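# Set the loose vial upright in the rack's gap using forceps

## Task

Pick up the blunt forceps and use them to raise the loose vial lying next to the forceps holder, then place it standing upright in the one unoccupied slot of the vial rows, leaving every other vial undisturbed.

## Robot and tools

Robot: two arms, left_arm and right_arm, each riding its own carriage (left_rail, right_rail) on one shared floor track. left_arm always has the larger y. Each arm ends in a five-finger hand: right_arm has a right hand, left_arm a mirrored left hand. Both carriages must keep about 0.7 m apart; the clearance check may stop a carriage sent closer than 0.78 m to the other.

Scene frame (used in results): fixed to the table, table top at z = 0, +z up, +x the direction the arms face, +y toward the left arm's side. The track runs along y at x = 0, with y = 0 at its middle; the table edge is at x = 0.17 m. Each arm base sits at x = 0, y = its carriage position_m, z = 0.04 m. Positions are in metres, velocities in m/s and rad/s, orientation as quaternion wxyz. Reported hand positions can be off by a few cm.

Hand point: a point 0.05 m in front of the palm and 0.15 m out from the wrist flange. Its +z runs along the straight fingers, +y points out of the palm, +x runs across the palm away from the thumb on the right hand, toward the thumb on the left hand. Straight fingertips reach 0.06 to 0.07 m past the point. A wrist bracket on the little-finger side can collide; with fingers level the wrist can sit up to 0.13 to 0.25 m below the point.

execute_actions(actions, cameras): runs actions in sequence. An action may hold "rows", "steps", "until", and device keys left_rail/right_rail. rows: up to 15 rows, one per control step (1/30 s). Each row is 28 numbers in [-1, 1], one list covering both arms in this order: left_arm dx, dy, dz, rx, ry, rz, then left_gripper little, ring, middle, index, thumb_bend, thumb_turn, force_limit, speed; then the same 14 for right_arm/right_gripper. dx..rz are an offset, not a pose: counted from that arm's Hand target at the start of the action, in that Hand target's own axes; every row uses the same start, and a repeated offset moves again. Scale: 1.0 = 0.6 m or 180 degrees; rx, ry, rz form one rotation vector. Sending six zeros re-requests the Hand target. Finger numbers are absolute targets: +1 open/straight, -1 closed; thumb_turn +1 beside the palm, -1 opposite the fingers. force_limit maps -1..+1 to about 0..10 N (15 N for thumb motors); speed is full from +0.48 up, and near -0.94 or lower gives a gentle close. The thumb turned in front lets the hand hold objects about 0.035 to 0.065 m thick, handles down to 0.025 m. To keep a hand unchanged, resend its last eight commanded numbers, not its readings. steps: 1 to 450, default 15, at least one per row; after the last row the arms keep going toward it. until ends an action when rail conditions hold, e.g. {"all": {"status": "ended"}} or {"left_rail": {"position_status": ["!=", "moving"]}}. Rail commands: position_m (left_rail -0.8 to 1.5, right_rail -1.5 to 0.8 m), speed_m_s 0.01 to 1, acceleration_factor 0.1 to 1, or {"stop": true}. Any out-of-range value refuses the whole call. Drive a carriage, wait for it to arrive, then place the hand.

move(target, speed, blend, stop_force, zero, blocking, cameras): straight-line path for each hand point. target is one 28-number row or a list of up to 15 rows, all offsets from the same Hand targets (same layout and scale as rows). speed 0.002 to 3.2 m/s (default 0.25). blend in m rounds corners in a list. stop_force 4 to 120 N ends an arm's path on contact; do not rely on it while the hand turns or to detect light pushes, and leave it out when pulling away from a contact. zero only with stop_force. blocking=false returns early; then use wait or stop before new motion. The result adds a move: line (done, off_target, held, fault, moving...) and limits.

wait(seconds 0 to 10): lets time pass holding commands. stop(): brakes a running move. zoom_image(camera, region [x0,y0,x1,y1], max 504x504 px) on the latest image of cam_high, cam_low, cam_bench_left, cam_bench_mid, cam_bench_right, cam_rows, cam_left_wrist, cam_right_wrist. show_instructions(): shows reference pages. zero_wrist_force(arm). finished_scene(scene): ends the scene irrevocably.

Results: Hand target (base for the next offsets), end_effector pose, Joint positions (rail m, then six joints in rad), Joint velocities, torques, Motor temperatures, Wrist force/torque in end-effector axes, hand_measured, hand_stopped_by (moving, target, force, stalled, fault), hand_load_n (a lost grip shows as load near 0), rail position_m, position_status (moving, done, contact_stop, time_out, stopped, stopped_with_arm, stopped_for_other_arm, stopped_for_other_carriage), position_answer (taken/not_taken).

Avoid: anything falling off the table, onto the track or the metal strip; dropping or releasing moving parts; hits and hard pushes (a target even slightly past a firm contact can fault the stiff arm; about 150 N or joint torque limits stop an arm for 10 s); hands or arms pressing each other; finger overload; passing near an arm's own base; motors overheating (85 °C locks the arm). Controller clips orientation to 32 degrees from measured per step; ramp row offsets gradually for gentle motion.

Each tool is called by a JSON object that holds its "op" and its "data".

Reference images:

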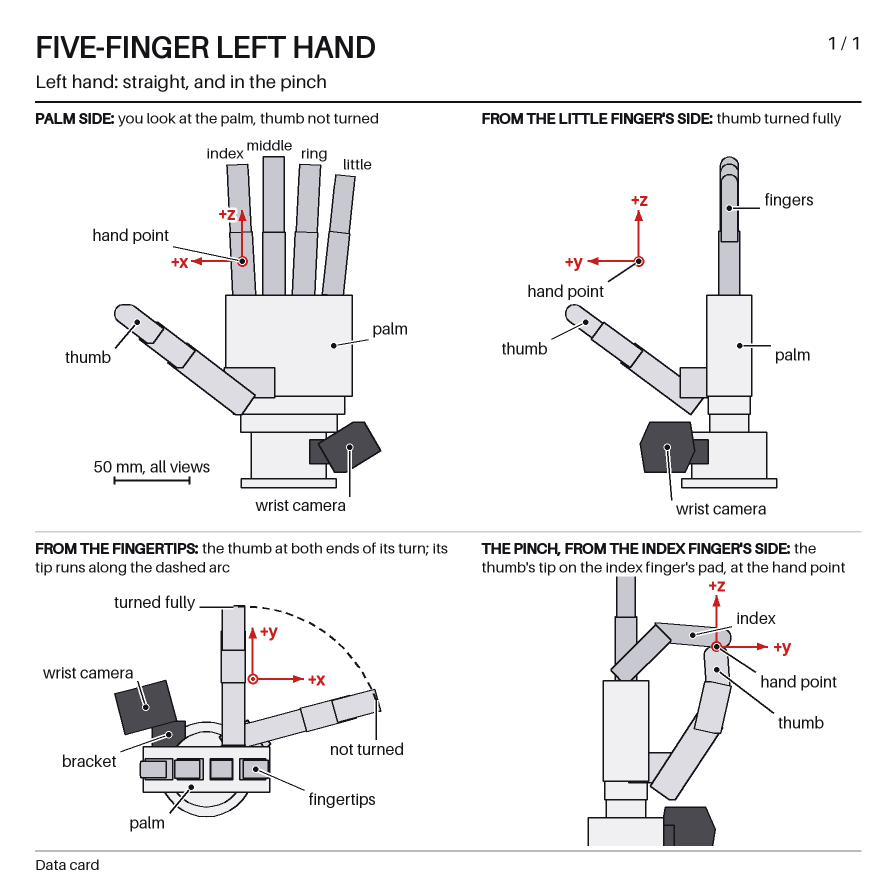

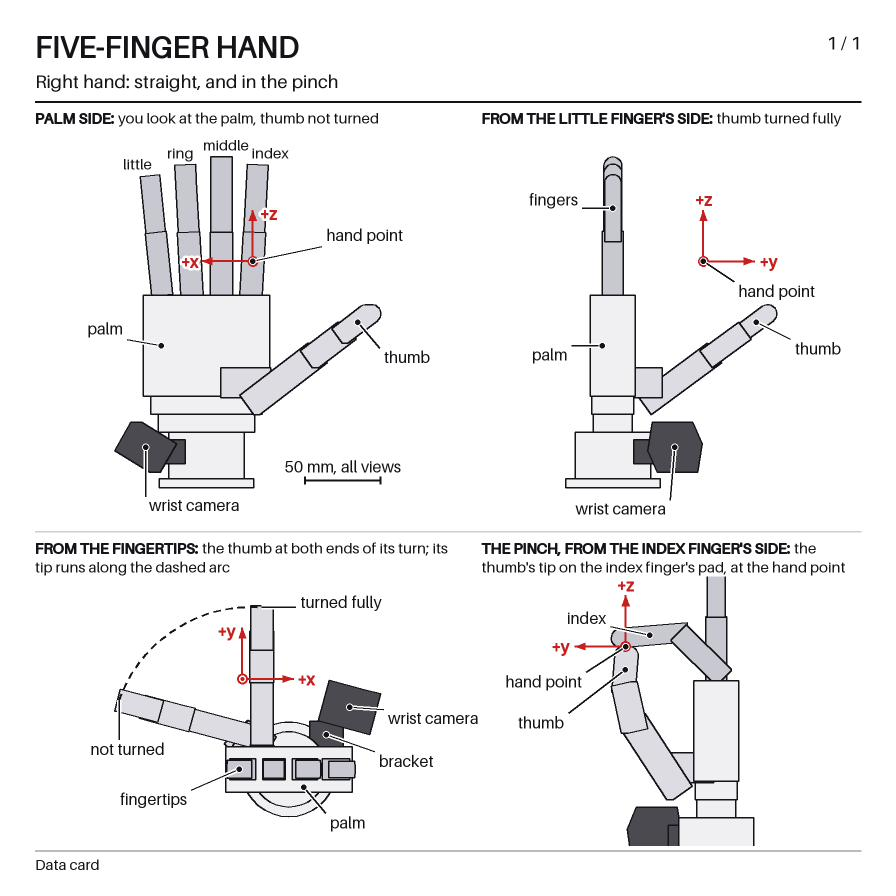

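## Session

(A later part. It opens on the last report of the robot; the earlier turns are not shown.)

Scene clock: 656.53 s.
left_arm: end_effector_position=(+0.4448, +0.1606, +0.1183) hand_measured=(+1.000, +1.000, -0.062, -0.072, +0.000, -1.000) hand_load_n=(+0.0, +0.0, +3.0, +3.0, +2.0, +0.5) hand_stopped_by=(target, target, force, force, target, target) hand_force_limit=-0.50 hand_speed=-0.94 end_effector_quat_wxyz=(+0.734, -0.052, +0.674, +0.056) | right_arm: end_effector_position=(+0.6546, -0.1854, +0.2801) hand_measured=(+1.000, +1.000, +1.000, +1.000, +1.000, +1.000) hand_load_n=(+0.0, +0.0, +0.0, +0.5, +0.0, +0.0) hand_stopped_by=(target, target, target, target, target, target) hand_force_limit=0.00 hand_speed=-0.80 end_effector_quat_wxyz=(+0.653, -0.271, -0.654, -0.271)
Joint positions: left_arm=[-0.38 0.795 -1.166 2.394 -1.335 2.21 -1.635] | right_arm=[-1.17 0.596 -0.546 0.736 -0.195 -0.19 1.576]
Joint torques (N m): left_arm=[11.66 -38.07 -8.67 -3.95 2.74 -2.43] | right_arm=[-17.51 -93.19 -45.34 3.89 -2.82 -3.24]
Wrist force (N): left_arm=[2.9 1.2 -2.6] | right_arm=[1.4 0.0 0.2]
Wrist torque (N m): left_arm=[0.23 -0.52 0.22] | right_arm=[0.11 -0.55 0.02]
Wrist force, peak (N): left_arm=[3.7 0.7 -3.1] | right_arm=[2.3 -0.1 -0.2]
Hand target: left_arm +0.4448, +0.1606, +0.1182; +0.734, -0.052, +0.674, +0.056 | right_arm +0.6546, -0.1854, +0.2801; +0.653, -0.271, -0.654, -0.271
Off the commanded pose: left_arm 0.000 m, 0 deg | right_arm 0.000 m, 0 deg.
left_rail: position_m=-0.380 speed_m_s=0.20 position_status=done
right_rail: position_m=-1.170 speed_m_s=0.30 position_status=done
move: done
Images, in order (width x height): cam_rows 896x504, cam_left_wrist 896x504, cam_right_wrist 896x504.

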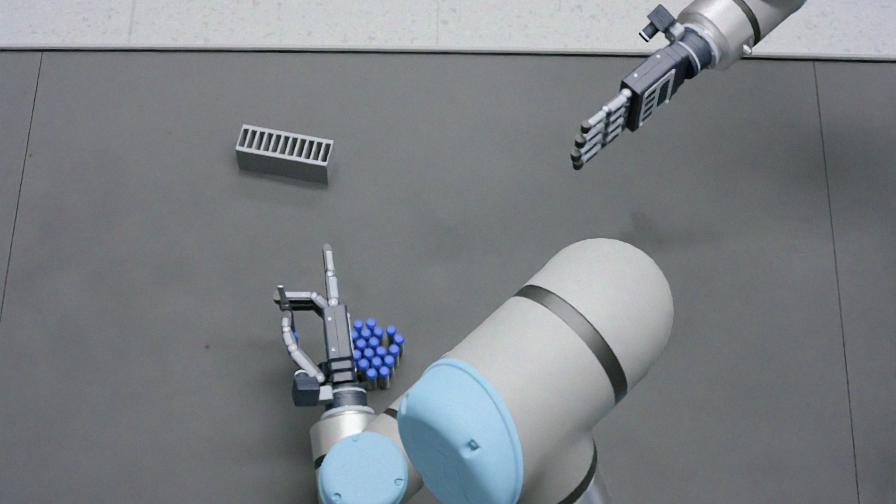

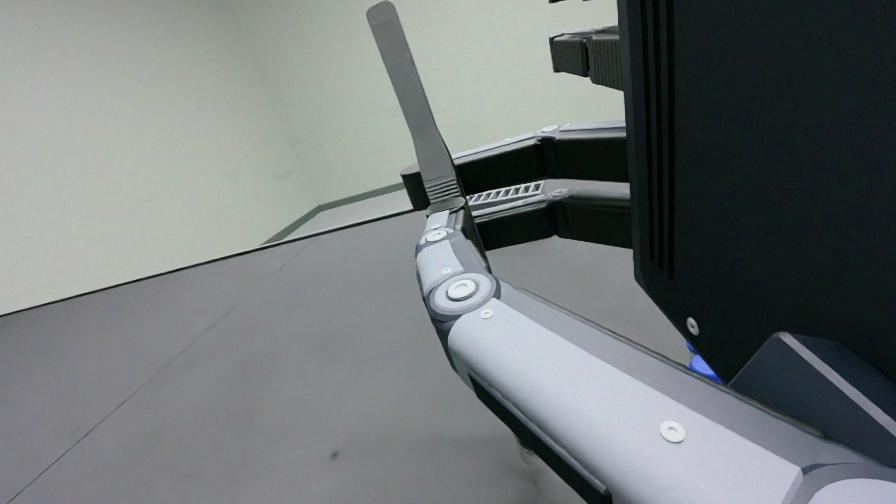

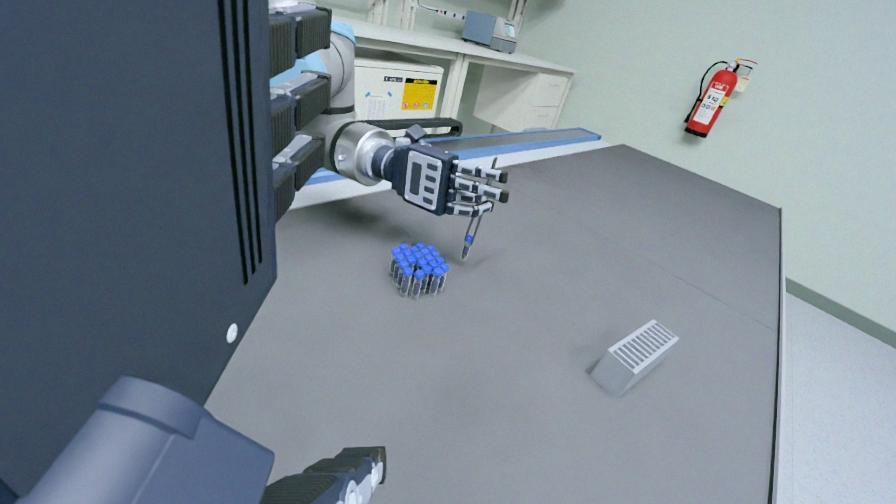

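{"op": "zoom_image", "data": {"camera": "cam_right_wrist", "region": [455, 210, 485, 270]}}

{"op": "zoom_image", "data": {"camera": "cam_rows", "region": [260, 270, 330, 360]}}

Scaled by 8.400.

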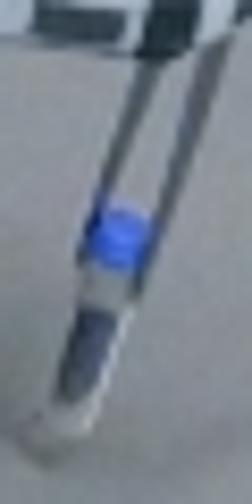

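Scaled by 5.600.

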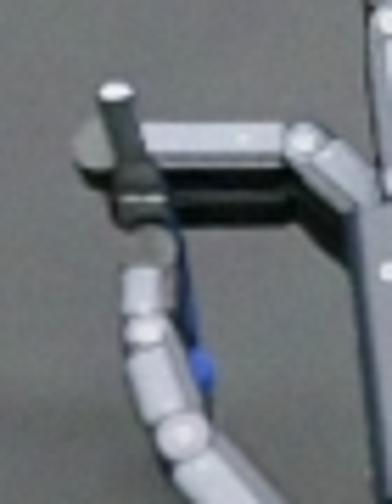

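{"op": "execute_actions", "data": {"actions": [], "cameras": ["cam_right_wrist","cam_left_wrist"]}}

{"op": "zoom_image", "data": {"camera": "cam_right_wrist", "region": [280, 150, 560, 310]}}

Scene clock: 675.73 s.
left_arm: end_effector_position=(+0.4448, +0.1606, +0.1182) hand_measured=(+1.000, +1.000, -0.062, -0.072, +0.000, -1.000) hand_load_n=(-0.5, +0.0, +3.0, +3.5, +2.0, +1.0) hand_stopped_by=(target, target, force, force, target, target) hand_force_limit=-0.50 hand_speed=-0.94 end_effector_quat_wxyz=(+0.734, -0.052, +0.674, +0.056) | right_arm: end_effector_position=(+0.6546, -0.1854, +0.2801) hand_measured=(+1.000, +1.000, +1.000, +1.000, +1.000, +1.000) hand_load_n=(+0.0, -0.5, +0.0, +0.0, +0.0, +0.0) hand_stopped_by=(target, target, target, target, target, target) hand_force_limit=0.00 hand_speed=-0.80 end_effector_quat_wxyz=(+0.653, -0.271, -0.654, -0.271)
Joint positions: left_arm=[-0.38 0.795 -1.166 2.394 -1.335 2.21 -1.635] | right_arm=[-1.17 0.596 -0.546 0.736 -0.195 -0.19 1.576]
Joint velocities: within noise
Joint torques (N m): left_arm=[11.58 -38.79 -8.54 -4.16 2.9 -2.5] | right_arm=[-18.09 -95.53 -45.54 2.88 -2.45 -3.59]
Motor temperatures (°C): left_arm=[36 30 29 43 40 39] | right_arm=[40 32 37 38 40 47]
Wrist force (N): left_arm=[3.4 1.0 -2.7] | right_arm=[1.7 -0.1 0.0]
Wrist torque (N m): left_arm=[0.22 -0.60 0.24] | right_arm=[0.10 -0.61 0.04]
Wrist force, peak (N): left_arm=[3.2 1.0 -3.1] | right_arm=[2.4 0.1 0.3]
Hand target: left_arm +0.4448, +0.1606, +0.1182; +0.734, -0.052, +0.674, +0.056 | right_arm +0.6546, -0.1854, +0.2801; +0.653, -0.271, -0.654, -0.271
Off the commanded pose: left_arm 0.000 m, 0 deg | right_arm 0.000 m, 0 deg.
left_rail: position_m=-0.380 speed_m_s=0.20 position_status=done
right_rail: position_m=-1.170 speed_m_s=0.30 position_status=done
Images, in order (width x height): cam_left_wrist 896x504, cam_right_wrist 896x504.

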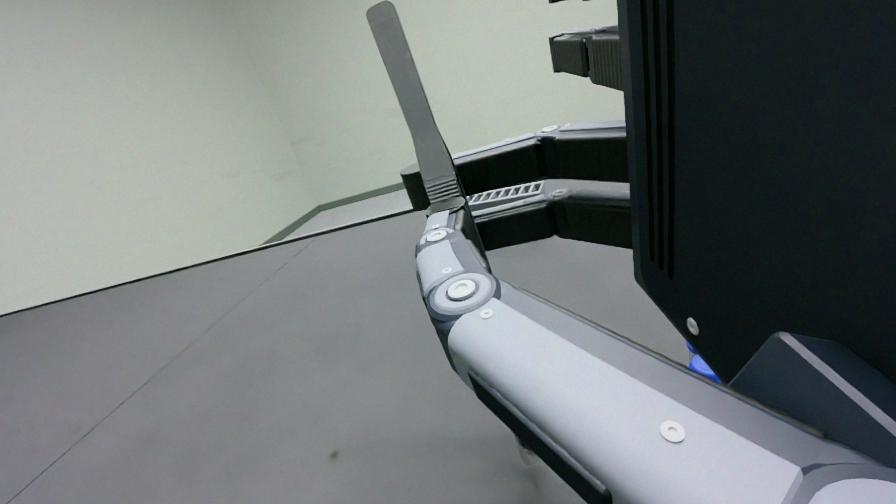

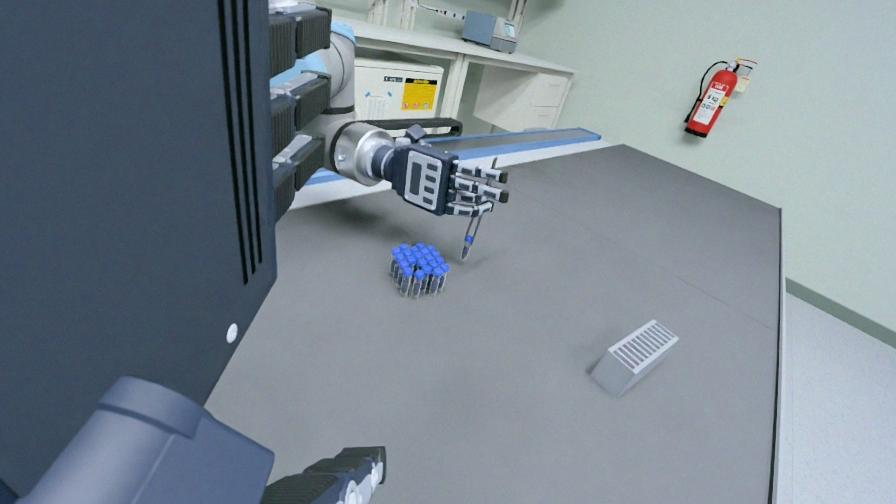

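Scaled by 1.800.

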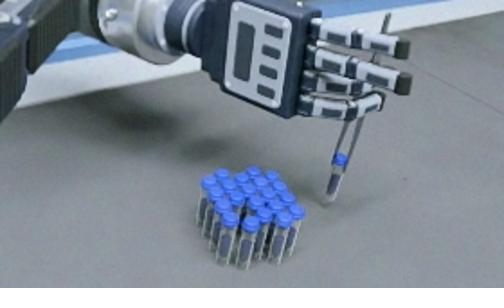

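{"op": "zoom_image", "data": {"camera": "cam_right_wrist", "region": [435, 195, 505, 275]}}

{"op": "zoom_image", "data": {"camera": "cam_right_wrist", "region": [385, 235, 455, 305]}}

Scaled by 6.300.

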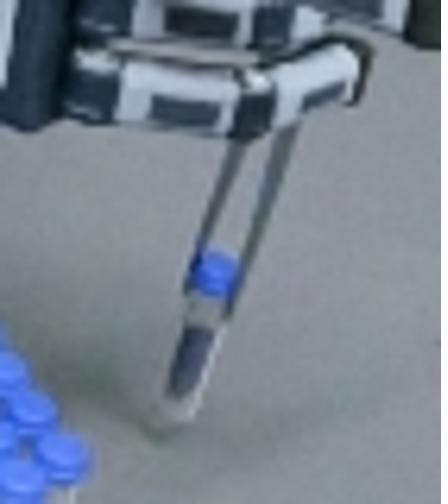

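Scaled by 7.200.

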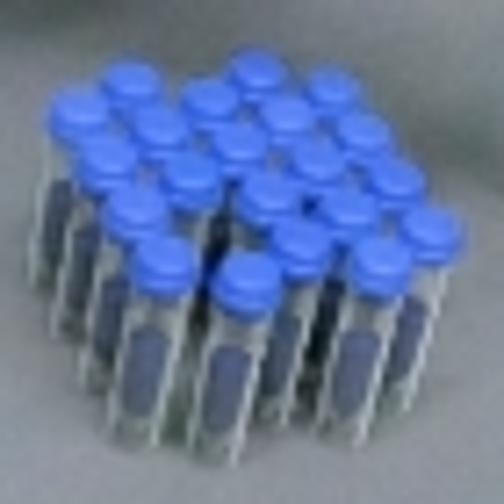

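{"op": "move", "data": {"target": [[-0.1028,-0.0001,0.0089,0,0,0,1,1,-0.07,-0.08,0,-1,-0.5,-0.94,0,0,0,0,0,0,1,1,1,1,1,1,0,-0.8],[-0.1050,-0.1949,-0.0190,0,0,0,1,1,-0.07,-0.08,0,-1,-0.5,-0.94,0,0,0,0,0,0,1,1,1,1,1,1,0,-0.8],[-0.0884,-0.1949,-0.0205,0,0,0,1,1,-0.07,-0.08,0,-1,-0.5,-0.94,0,0,0,0,0,0,1,1,1,1,1,1,0,-0.8]], "blend": [0.02,0.005,0], "speed": 0.08, "cameras": ["cam_right_wrist","cam_left_wrist","cam_bench_mid"]}}

{"op": "zoom_image", "data": {"camera": "cam_right_wrist", "region": [375, 190, 455, 310]}}

{"op": "zoom_image", "data": {"camera": "cam_left_wrist", "region": [440, 400, 600, 504]}}

{"op": "zoom_image", "data": {"camera": "cam_bench_mid", "region": [515, 230, 575, 300]}}

Scene clock: 694.03 s.
left_arm: end_effector_position=(+0.4459, +0.0425, +0.1702) hand_measured=(+1.000, +1.000, -0.062, -0.072, +0.000, -1.000) hand_load_n=(+0.0, +0.0, +2.5, +3.5, +2.0, +1.0) hand_stopped_by=(target, target, force, force, target, target) hand_force_limit=-0.50 hand_speed=-0.94 end_effector_quat_wxyz=(+0.734, -0.052, +0.674, +0.056) | right_arm: end_effector_position=(+0.6546, -0.1854, +0.2801) hand_measured=(+1.000, +1.000, +1.000, +1.000, +1.000, +1.000) hand_load_n=(+0.0, +0.0, +0.0, +0.0, +0.0, +0.0) hand_stopped_by=(target, target, target, target, target, target) hand_force_limit=0.00 hand_speed=-0.80 end_effector_quat_wxyz=(+0.653, -0.271, -0.654, -0.271)
Joint positions: left_arm=[-0.38 0.555 -1.407 2.583 -1.269 1.972 -1.608] | right_arm=[-1.17 0.596 -0.546 0.736 -0.195 -0.19 1.576]
Joint torques (N m): left_arm=[-7.5 -22.27 -11.05 -4.87 -3.02 1.87] | right_arm=[-19.69 -93.85 -44.6 2.59 -2.8 -2.93]
Wrist force (N): left_arm=[2.9 1.1 -2.8] | right_arm=[1.8 -0.1 0.7]
Wrist torque (N m): left_arm=[0.30 -0.53 -0.05] | right_arm=[0.07 -0.64 0.04]
Wrist force, peak (N): left_arm=[3.4 1.3 -3.1] | right_arm=[2.3 -0.1 0.3]
Hand target: left_arm +0.4459, +0.0425, +0.1701; +0.734, -0.052, +0.674, +0.056 | right_arm +0.6546, -0.1854, +0.2801; +0.653, -0.271, -0.654, -0.271
Off the commanded pose: left_arm 0.000 m, 0 deg | right_arm 0.000 m, 0 deg.
left_rail: position_m=-0.380 speed_m_s=0.20 position_status=done
right_rail: position_m=-1.170 speed_m_s=0.30 position_status=done
move: done
Images, in order (width x height): cam_bench_mid 896x504, cam_left_wrist 896x504, cam_right_wrist 896x504.

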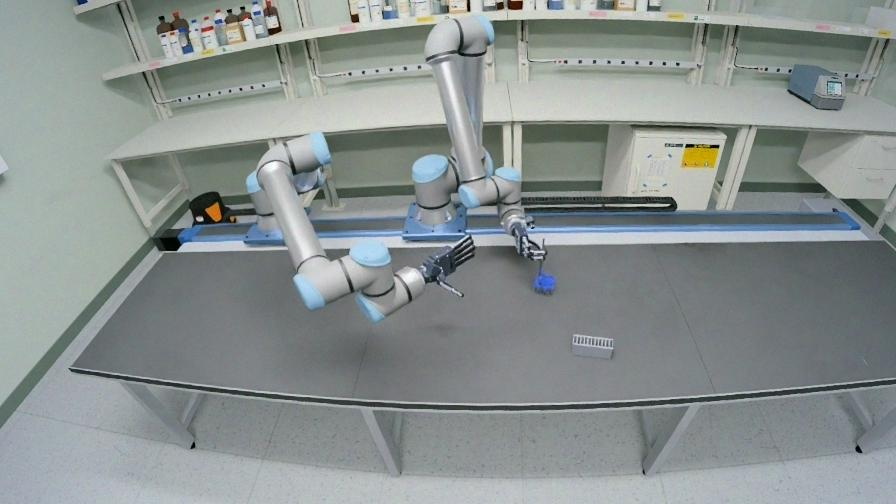

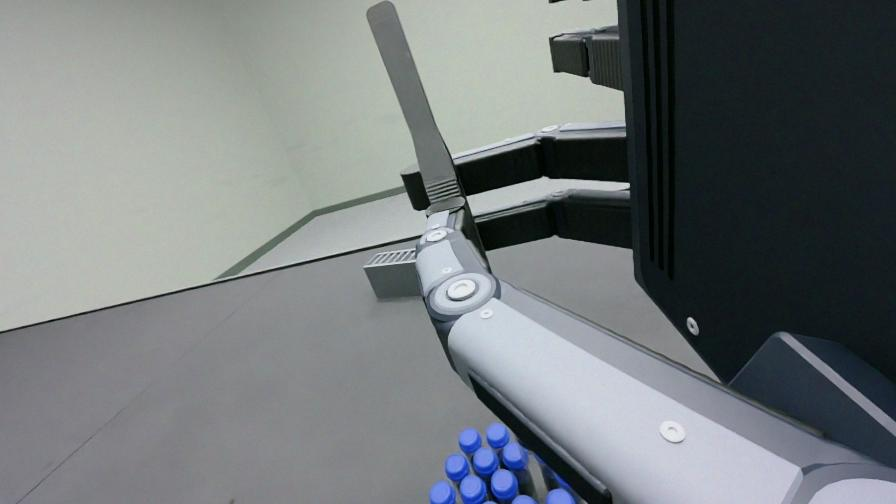

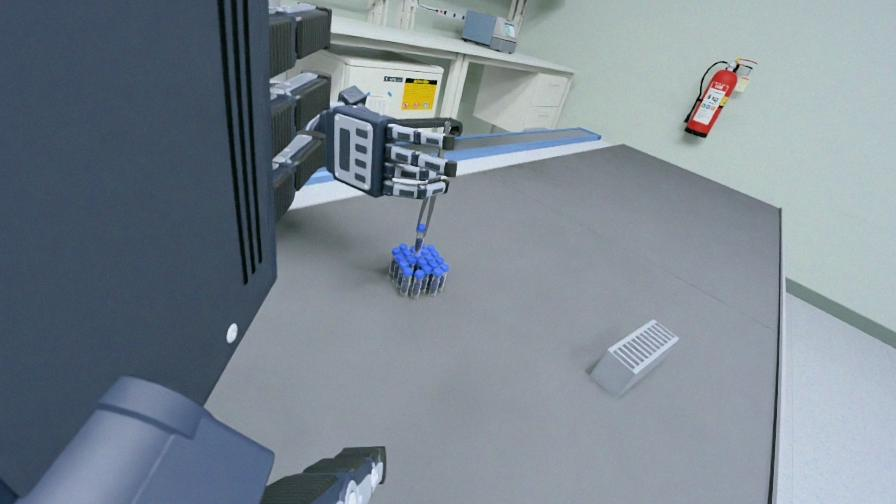

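Scaled by 4.200.

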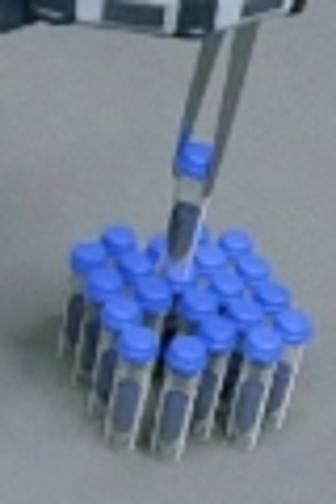

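Scaled by 3.150.

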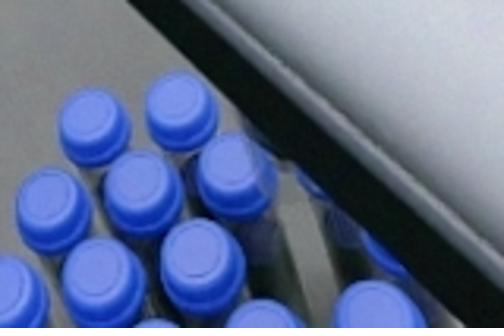

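Scaled by 7.200.

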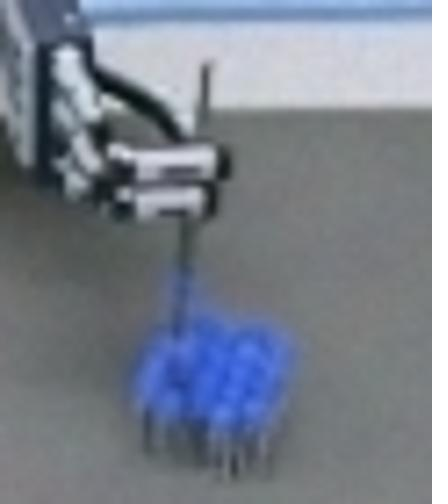

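{"op": "zoom_image", "data": {"camera": "cam_right_wrist", "region": [390, 220, 450, 300]}}

Scaled by 6.300.

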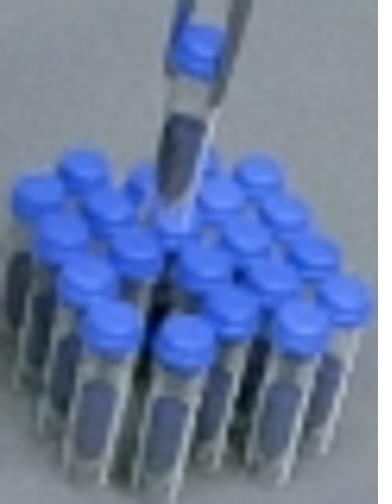

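{"op": "move", "data": {"target": [0.0232,0,-0.002,0,0,0,1,1,-0.07,-0.08,0,-1,-0.5,-0.94,0,0,0,0,0,0,1,1,1,1,1,1,0,-0.8], "speed": 0.05, "cameras": ["cam_right_wrist","cam_left_wrist","cam_rows"]}}

{"op": "zoom_image", "data": {"camera": "cam_right_wrist", "region": [390, 220, 450, 300]}}

{"op": "zoom_image", "data": {"camera": "cam_left_wrist", "region": [440, 400, 600, 504]}}

{"op": "zoom_image", "data": {"camera": "cam_rows", "region": [330, 290, 410, 390]}}

Scene clock: 701.10 s.
left_arm: end_effector_position=(+0.4459, +0.0425, +0.1562) hand_measured=(+1.000, +1.000, -0.062, -0.072, +0.000, -1.000) hand_load_n=(+0.0, +0.0, +3.0, +3.0, +2.0, +0.5) hand_stopped_by=(target, target, force, force, target, target) hand_force_limit=-0.50 hand_speed=-0.94 end_effector_quat_wxyz=(+0.734, -0.052, +0.674, +0.056) | right_arm: end_effector_position=(+0.6546, -0.1854, +0.2801) hand_measured=(+1.000, +1.000, +1.000, +1.000, +1.000, +1.000) hand_load_n=(+0.0, +0.0, +0.0, +0.0, +0.0, +0.0) hand_stopped_by=(target, target, target, target, target, target) hand_force_limit=0.00 hand_speed=-0.80 end_effector_quat_wxyz=(+0.653, -0.271, -0.654, -0.271)
Joint positions: left_arm=[-0.38 0.555 -1.367 2.589 -1.315 1.971 -1.608] | right_arm=[-1.17 0.596 -0.546 0.736 -0.195 -0.19 1.576]
Joint torques (N m): left_arm=[-3.8 -23.06 -8.81 -4.3 -2.12 -0.61] | right_arm=[-18.76 -93.9 -45.16 3.46 -2.31 -3.31]
Wrist force (N): left_arm=[2.9 0.7 -2.8] | right_arm=[1.6 -0.4 0.0]
Wrist torque (N m): left_arm=[0.23 -0.53 -0.04] | right_arm=[0.07 -0.59 0.03]
Wrist force, peak (N): left_arm=[3.2 0.7 -3.2] | right_arm=[2.2 0.1 0.2]
Hand target: left_arm +0.4459, +0.0425, +0.1561; +0.734, -0.052, +0.674, +0.056 | right_arm +0.6546, -0.1854, +0.2801; +0.653, -0.271, -0.654, -0.271
Off the commanded pose: left_arm 0.000 m, 0 deg | right_arm 0.000 m, 0 deg.
left_rail: position_m=-0.380 speed_m_s=0.20 position_status=done
right_rail: position_m=-1.170 speed_m_s=0.30 position_status=done
move: done
Images, in order (width x height): cam_rows 896x504, cam_left_wrist 896x504, cam_right_wrist 896x504.

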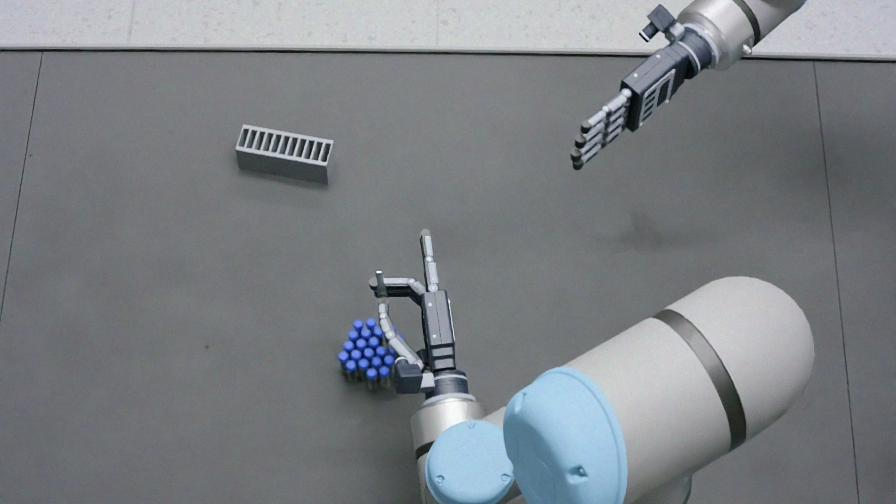

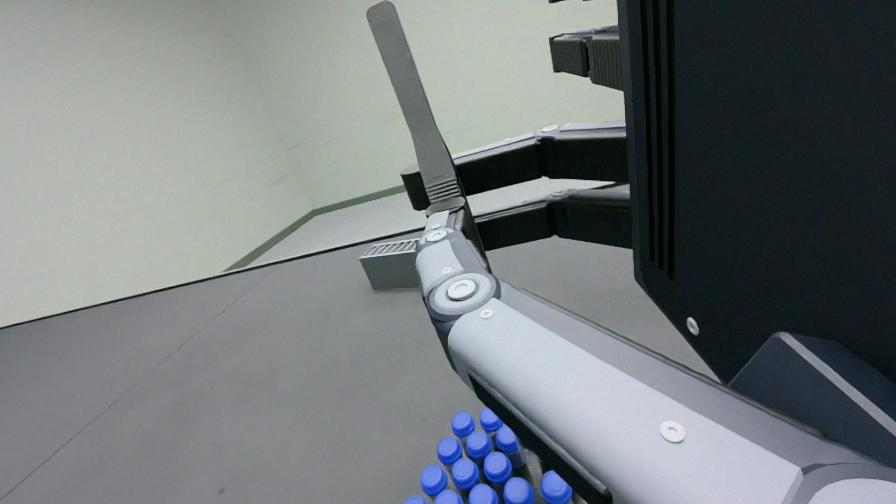

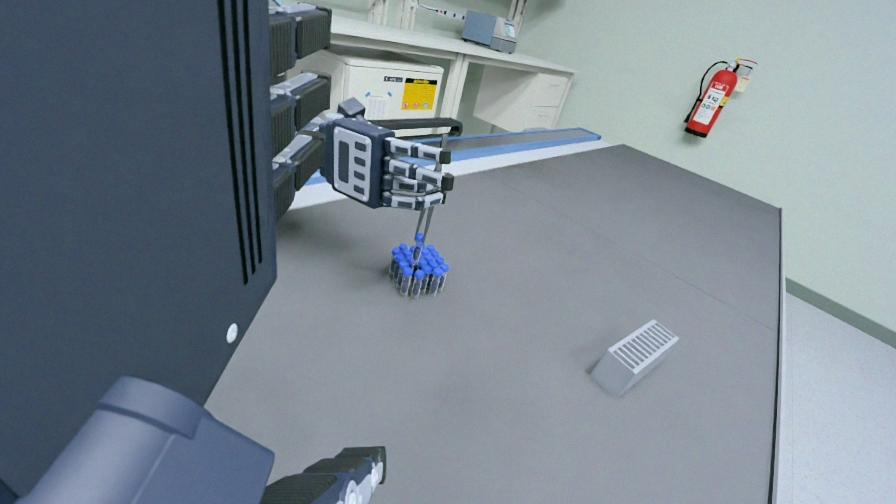

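Scaled by 6.300.

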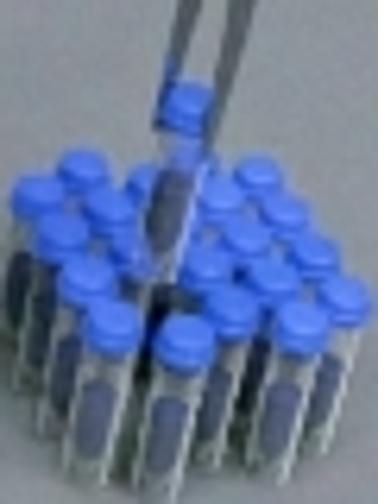

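Scaled by 3.150.

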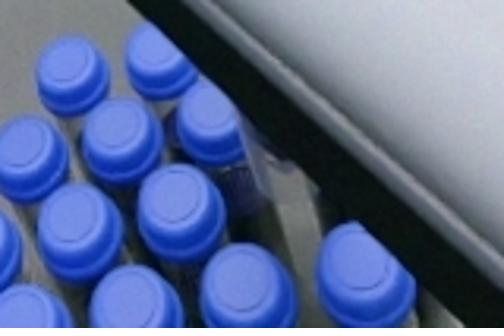

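Scaled by 5.040.

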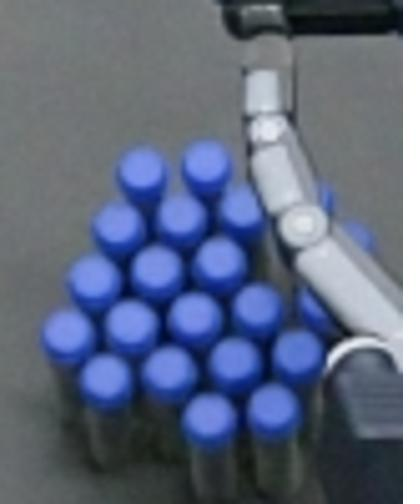

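{"op": "move", "data": {"target": [0.0290,0,-0.0025,0,0,0,1,1,-0.07,-0.08,0,-1,-0.5,-0.94,0,0,0,0,0,0,1,1,1,1,1,1,0,-0.8], "speed": 0.03, "stop_force": 5, "cameras": ["cam_right_wrist","cam_left_wrist","cam_rows"]}}

{"op": "zoom_image", "data": {"camera": "cam_right_wrist", "region": [390, 220, 450, 300]}}

{"op": "zoom_image", "data": {"camera": "cam_left_wrist", "region": [400, 360, 600, 504]}}

Scene clock: 709.93 s.
left_arm: end_effector_position=(+0.4459, +0.0425, +0.1387) hand_measured=(+1.000, +1.000, -0.062, -0.072, +0.000, -1.000) hand_load_n=(+0.0, +0.0, +2.5, +3.5, +2.0, +1.0) hand_stopped_by=(target, target, force, force, target, target) hand_force_limit=-0.50 hand_speed=-0.94 end_effector_quat_wxyz=(+0.734, -0.052, +0.674, +0.056) | right_arm: end_effector_position=(+0.6546, -0.1854, +0.2801) hand_measured=(+1.000, +1.000, +1.000, +1.000, +1.000, +1.000) hand_load_n=(+0.0, +0.0, +0.0, +0.0, +0.0, +0.0) hand_stopped_by=(target, target, target, target, target, target) hand_force_limit=0.00 hand_speed=-0.80 end_effector_quat_wxyz=(+0.653, -0.271, -0.654, -0.271)
Joint positions: left_arm=[-0.38 0.555 -1.315 2.594 -1.372 1.971 -1.608] | right_arm=[-1.17 0.596 -0.546 0.736 -0.195 -0.19 1.576]
Joint torques (N m): left_arm=[-3.9 -25.52 -6.37 -4.52 -0.7 -0.59] | right_arm=[-15.96 -93.31 -45.69 3.09 -2.38 -2.95]
Wrist force (N): left_arm=[2.7 0.7 -2.8] | right_arm=[1.9 0.1 0.4]
Wrist torque (N m): left_arm=[0.24 -0.53 -0.06] | right_arm=[0.12 -0.63 0.04]
Wrist force, peak (N): left_arm=[3.1 1.0 -3.3] | right_arm=[2.2 0.6 0.3]
Hand target: left_arm +0.4459, +0.0425, +0.1387; +0.734, -0.052, +0.674, +0.056 | right_arm +0.6546, -0.1854, +0.2801; +0.653, -0.271, -0.654, -0.271
Off the commanded pose: left_arm 0.000 m, 0 deg | right_arm 0.000 m, 0 deg.
left_rail: position_m=-0.380 speed_m_s=0.20 position_status=done
right_rail: position_m=-1.170 speed_m_s=0.30 position_status=done
move: done
Images, in order (width x height): cam_rows 896x504, cam_left_wrist 896x504, cam_right_wrist 896x504.

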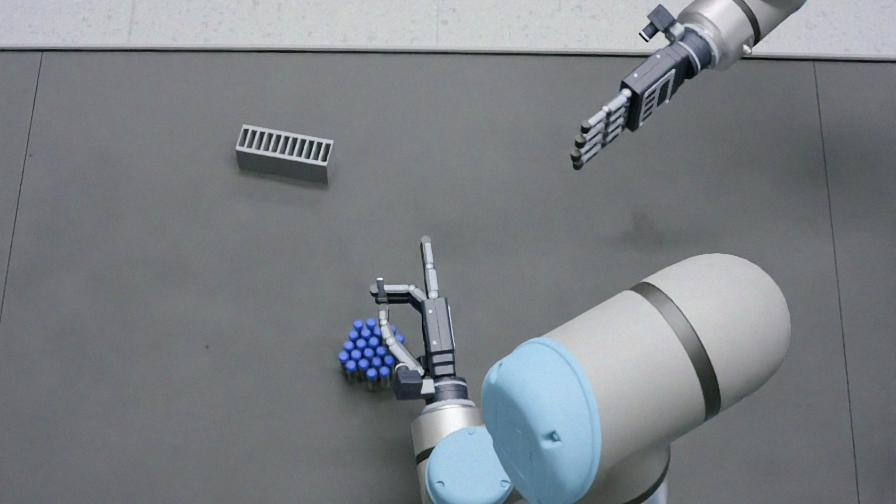

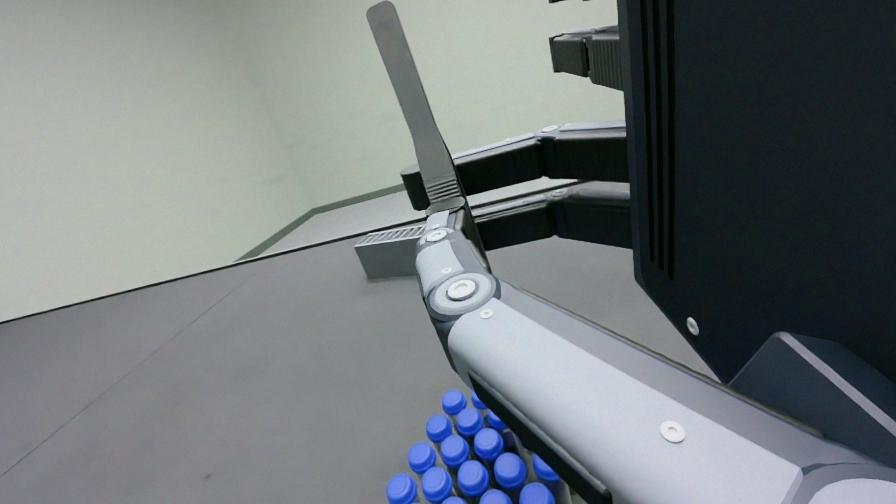

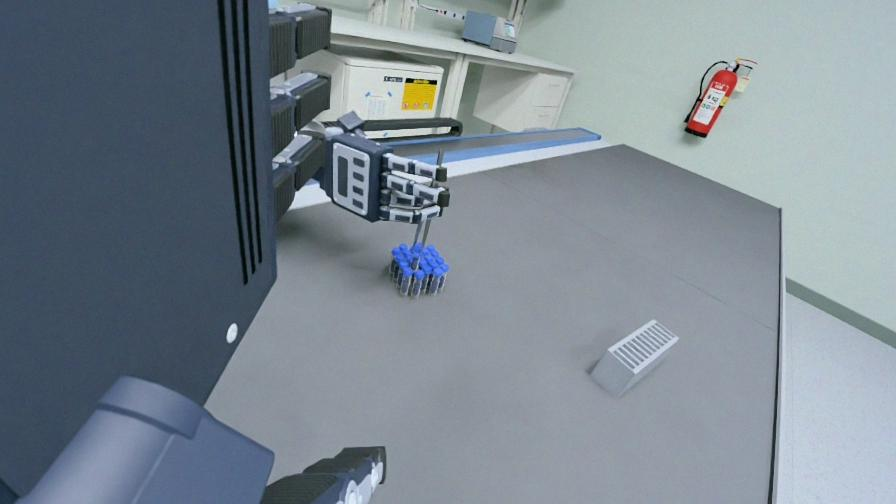

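Scaled by 6.300.

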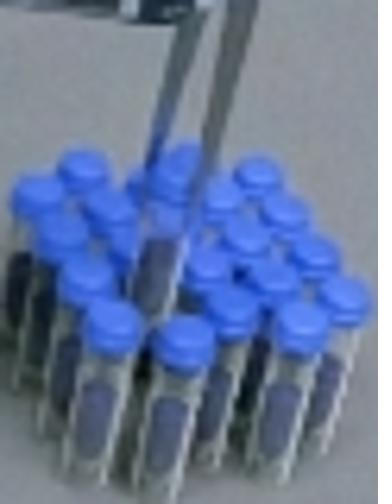

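Scaled by 2.520.

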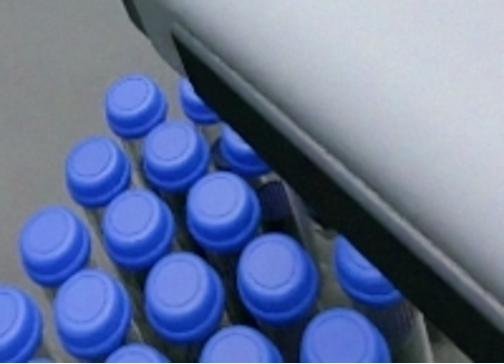

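{"op": "move", "data": {"target": [0.0224,0,-0.0019,0,0,0,1,1,-0.07,-0.08,0,-1,-0.5,-0.94,0,0,0,0,0,0,1,1,1,1,1,1,0,-0.8], "speed": 0.03, "stop_force": 5, "cameras": ["cam_right_wrist","cam_left_wrist","cam_bench_mid"]}}

{"op": "zoom_image", "data": {"camera": "cam_right_wrist", "region": [395, 225, 445, 285]}}

{"op": "zoom_image", "data": {"camera": "cam_left_wrist", "region": [400, 360, 600, 504]}}

{"op": "zoom_image", "data": {"camera": "cam_bench_mid", "region": [515, 230, 575, 300]}}

Scene clock: 716.03 s.
left_arm: end_effector_position=(+0.4459, +0.0424, +0.1252) hand_measured=(+1.000, +1.000, -0.062, -0.072, +0.000, -1.000) hand_load_n=(+0.0, +0.0, +2.5, +3.5, +2.0, +0.5) hand_stopped_by=(target, target, force, force, target, target) hand_force_limit=-0.50 hand_speed=-0.94 end_effector_quat_wxyz=(+0.734, -0.052, +0.674, +0.056) | right_arm: end_effector_position=(+0.6546, -0.1854, +0.2801) hand_measured=(+1.000, +1.000, +1.000, +1.000, +1.000, +1.000) hand_load_n=(+0.0, +0.0, +0.0, +0.0, +0.0, +0.0) hand_stopped_by=(target, target, target, target, target, target) hand_force_limit=0.00 hand_speed=-0.80 end_effector_quat_wxyz=(+0.653, -0.271, -0.654, -0.271)
Joint positions: left_arm=[-0.38 0.555 -1.274 2.597 -1.415 1.971 -1.608] | right_arm=[-1.17 0.596 -0.546 0.736 -0.195 -0.19 1.576]
Joint torques (N m): left_arm=[-2.96 -26.83 -4.61 -4.35 -2.51 1.05] | right_arm=[-17.45 -92.62 -46.13 3.44 -2.31 -2.93]
Wrist force (N): left_arm=[3.0 0.6 -2.8] | right_arm=[1.2 -0.1 0.3]
Wrist torque (N m): left_arm=[0.22 -0.56 -0.05] | right_arm=[0.09 -0.53 0.01]
Wrist force, peak (N): left_arm=[3.1 0.8 -3.3] | right_arm=[2.2 0.0 0.2]
Hand target: left_arm +0.4459, +0.0424, +0.1252; +0.734, -0.052, +0.674, +0.056 | right_arm +0.6546, -0.1854, +0.2801; +0.653, -0.271, -0.654, -0.271
Off the commanded pose: left_arm 0.000 m, 0 deg | right_arm 0.000 m, 0 deg.
left_rail: position_m=-0.380 speed_m_s=0.20 position_status=done
right_rail: position_m=-1.170 speed_m_s=0.30 position_status=done
move: done
Images, in order (width x height): cam_bench_mid 896x504, cam_left_wrist 896x504, cam_right_wrist 896x504.

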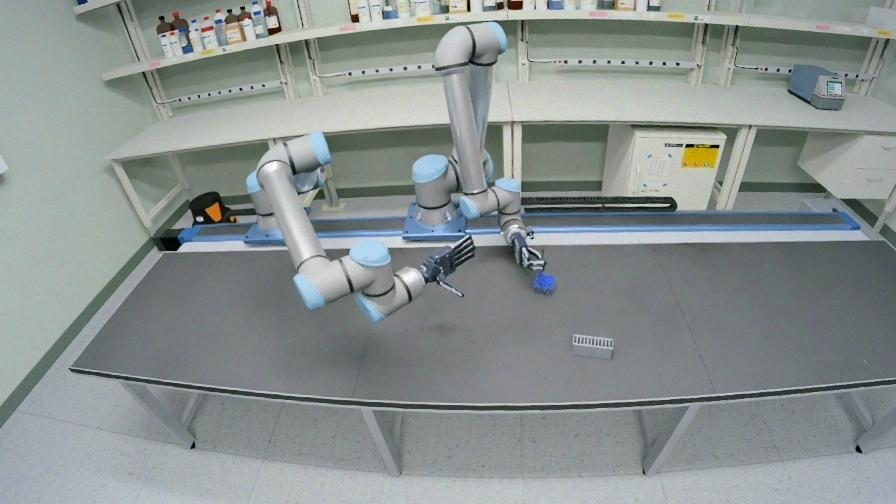

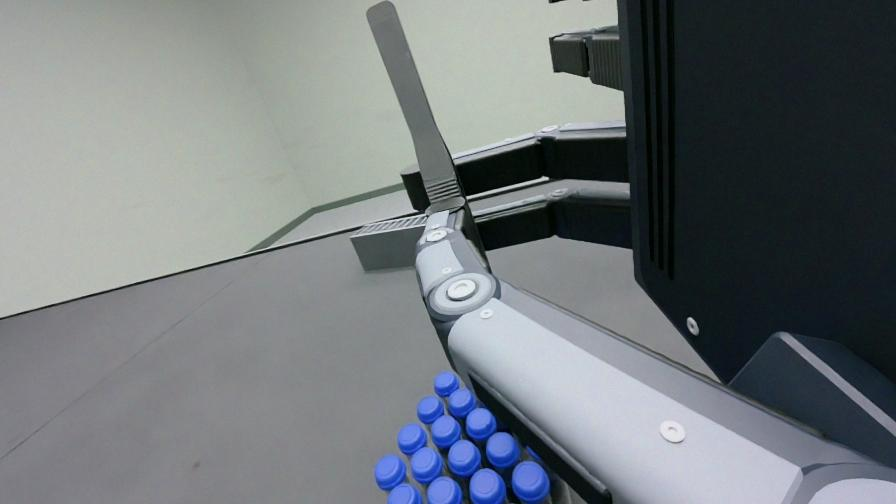

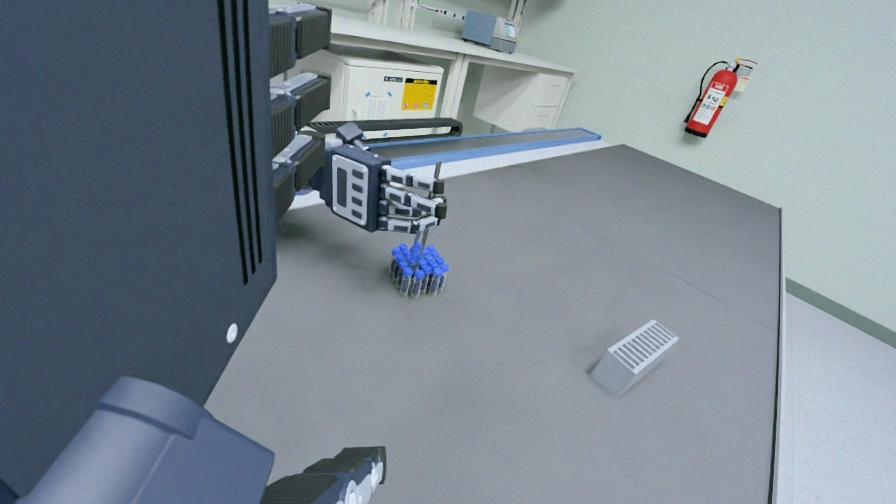

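Scaled by 8.400.

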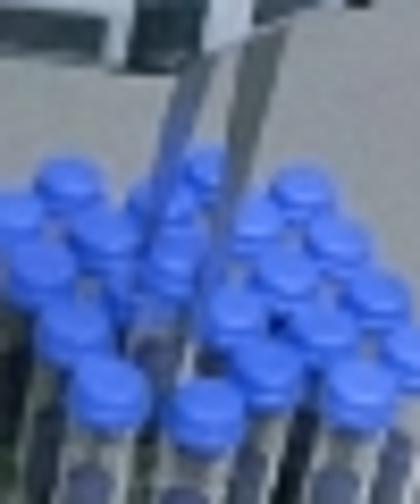

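Scaled by 2.520.

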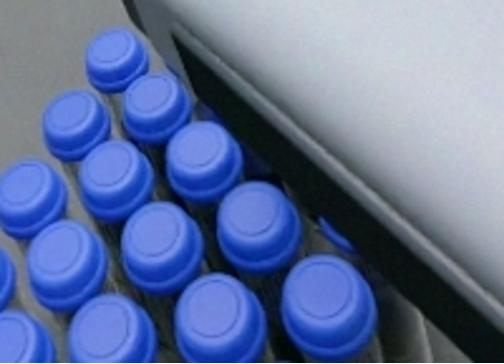

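Scaled by 7.200.

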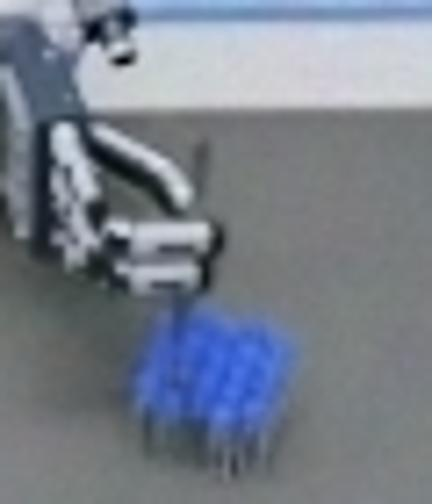

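{"op": "zoom_image", "data": {"camera": "cam_right_wrist", "region": [402, 245, 432, 275]}}

{"op": "zoom_image", "data": {"camera": "cam_bench_mid", "region": [530, 260, 560, 300]}}

Scaled by 16.800.

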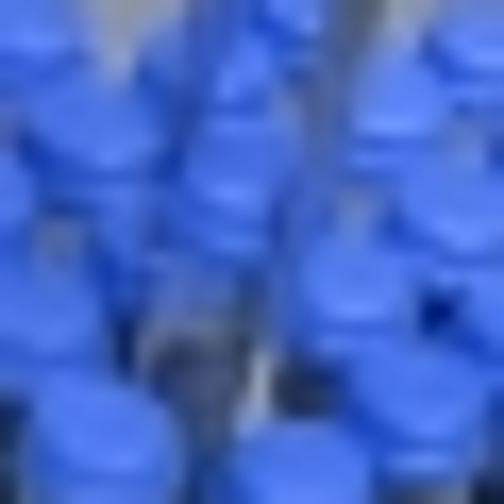

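Scaled by 12.600.

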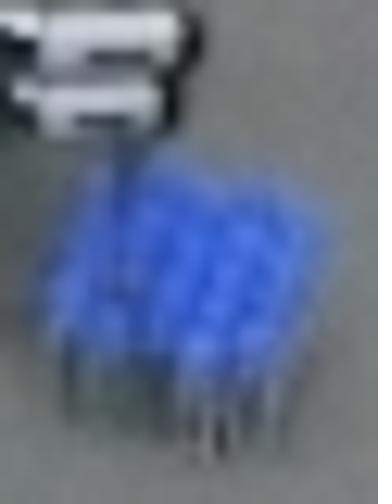

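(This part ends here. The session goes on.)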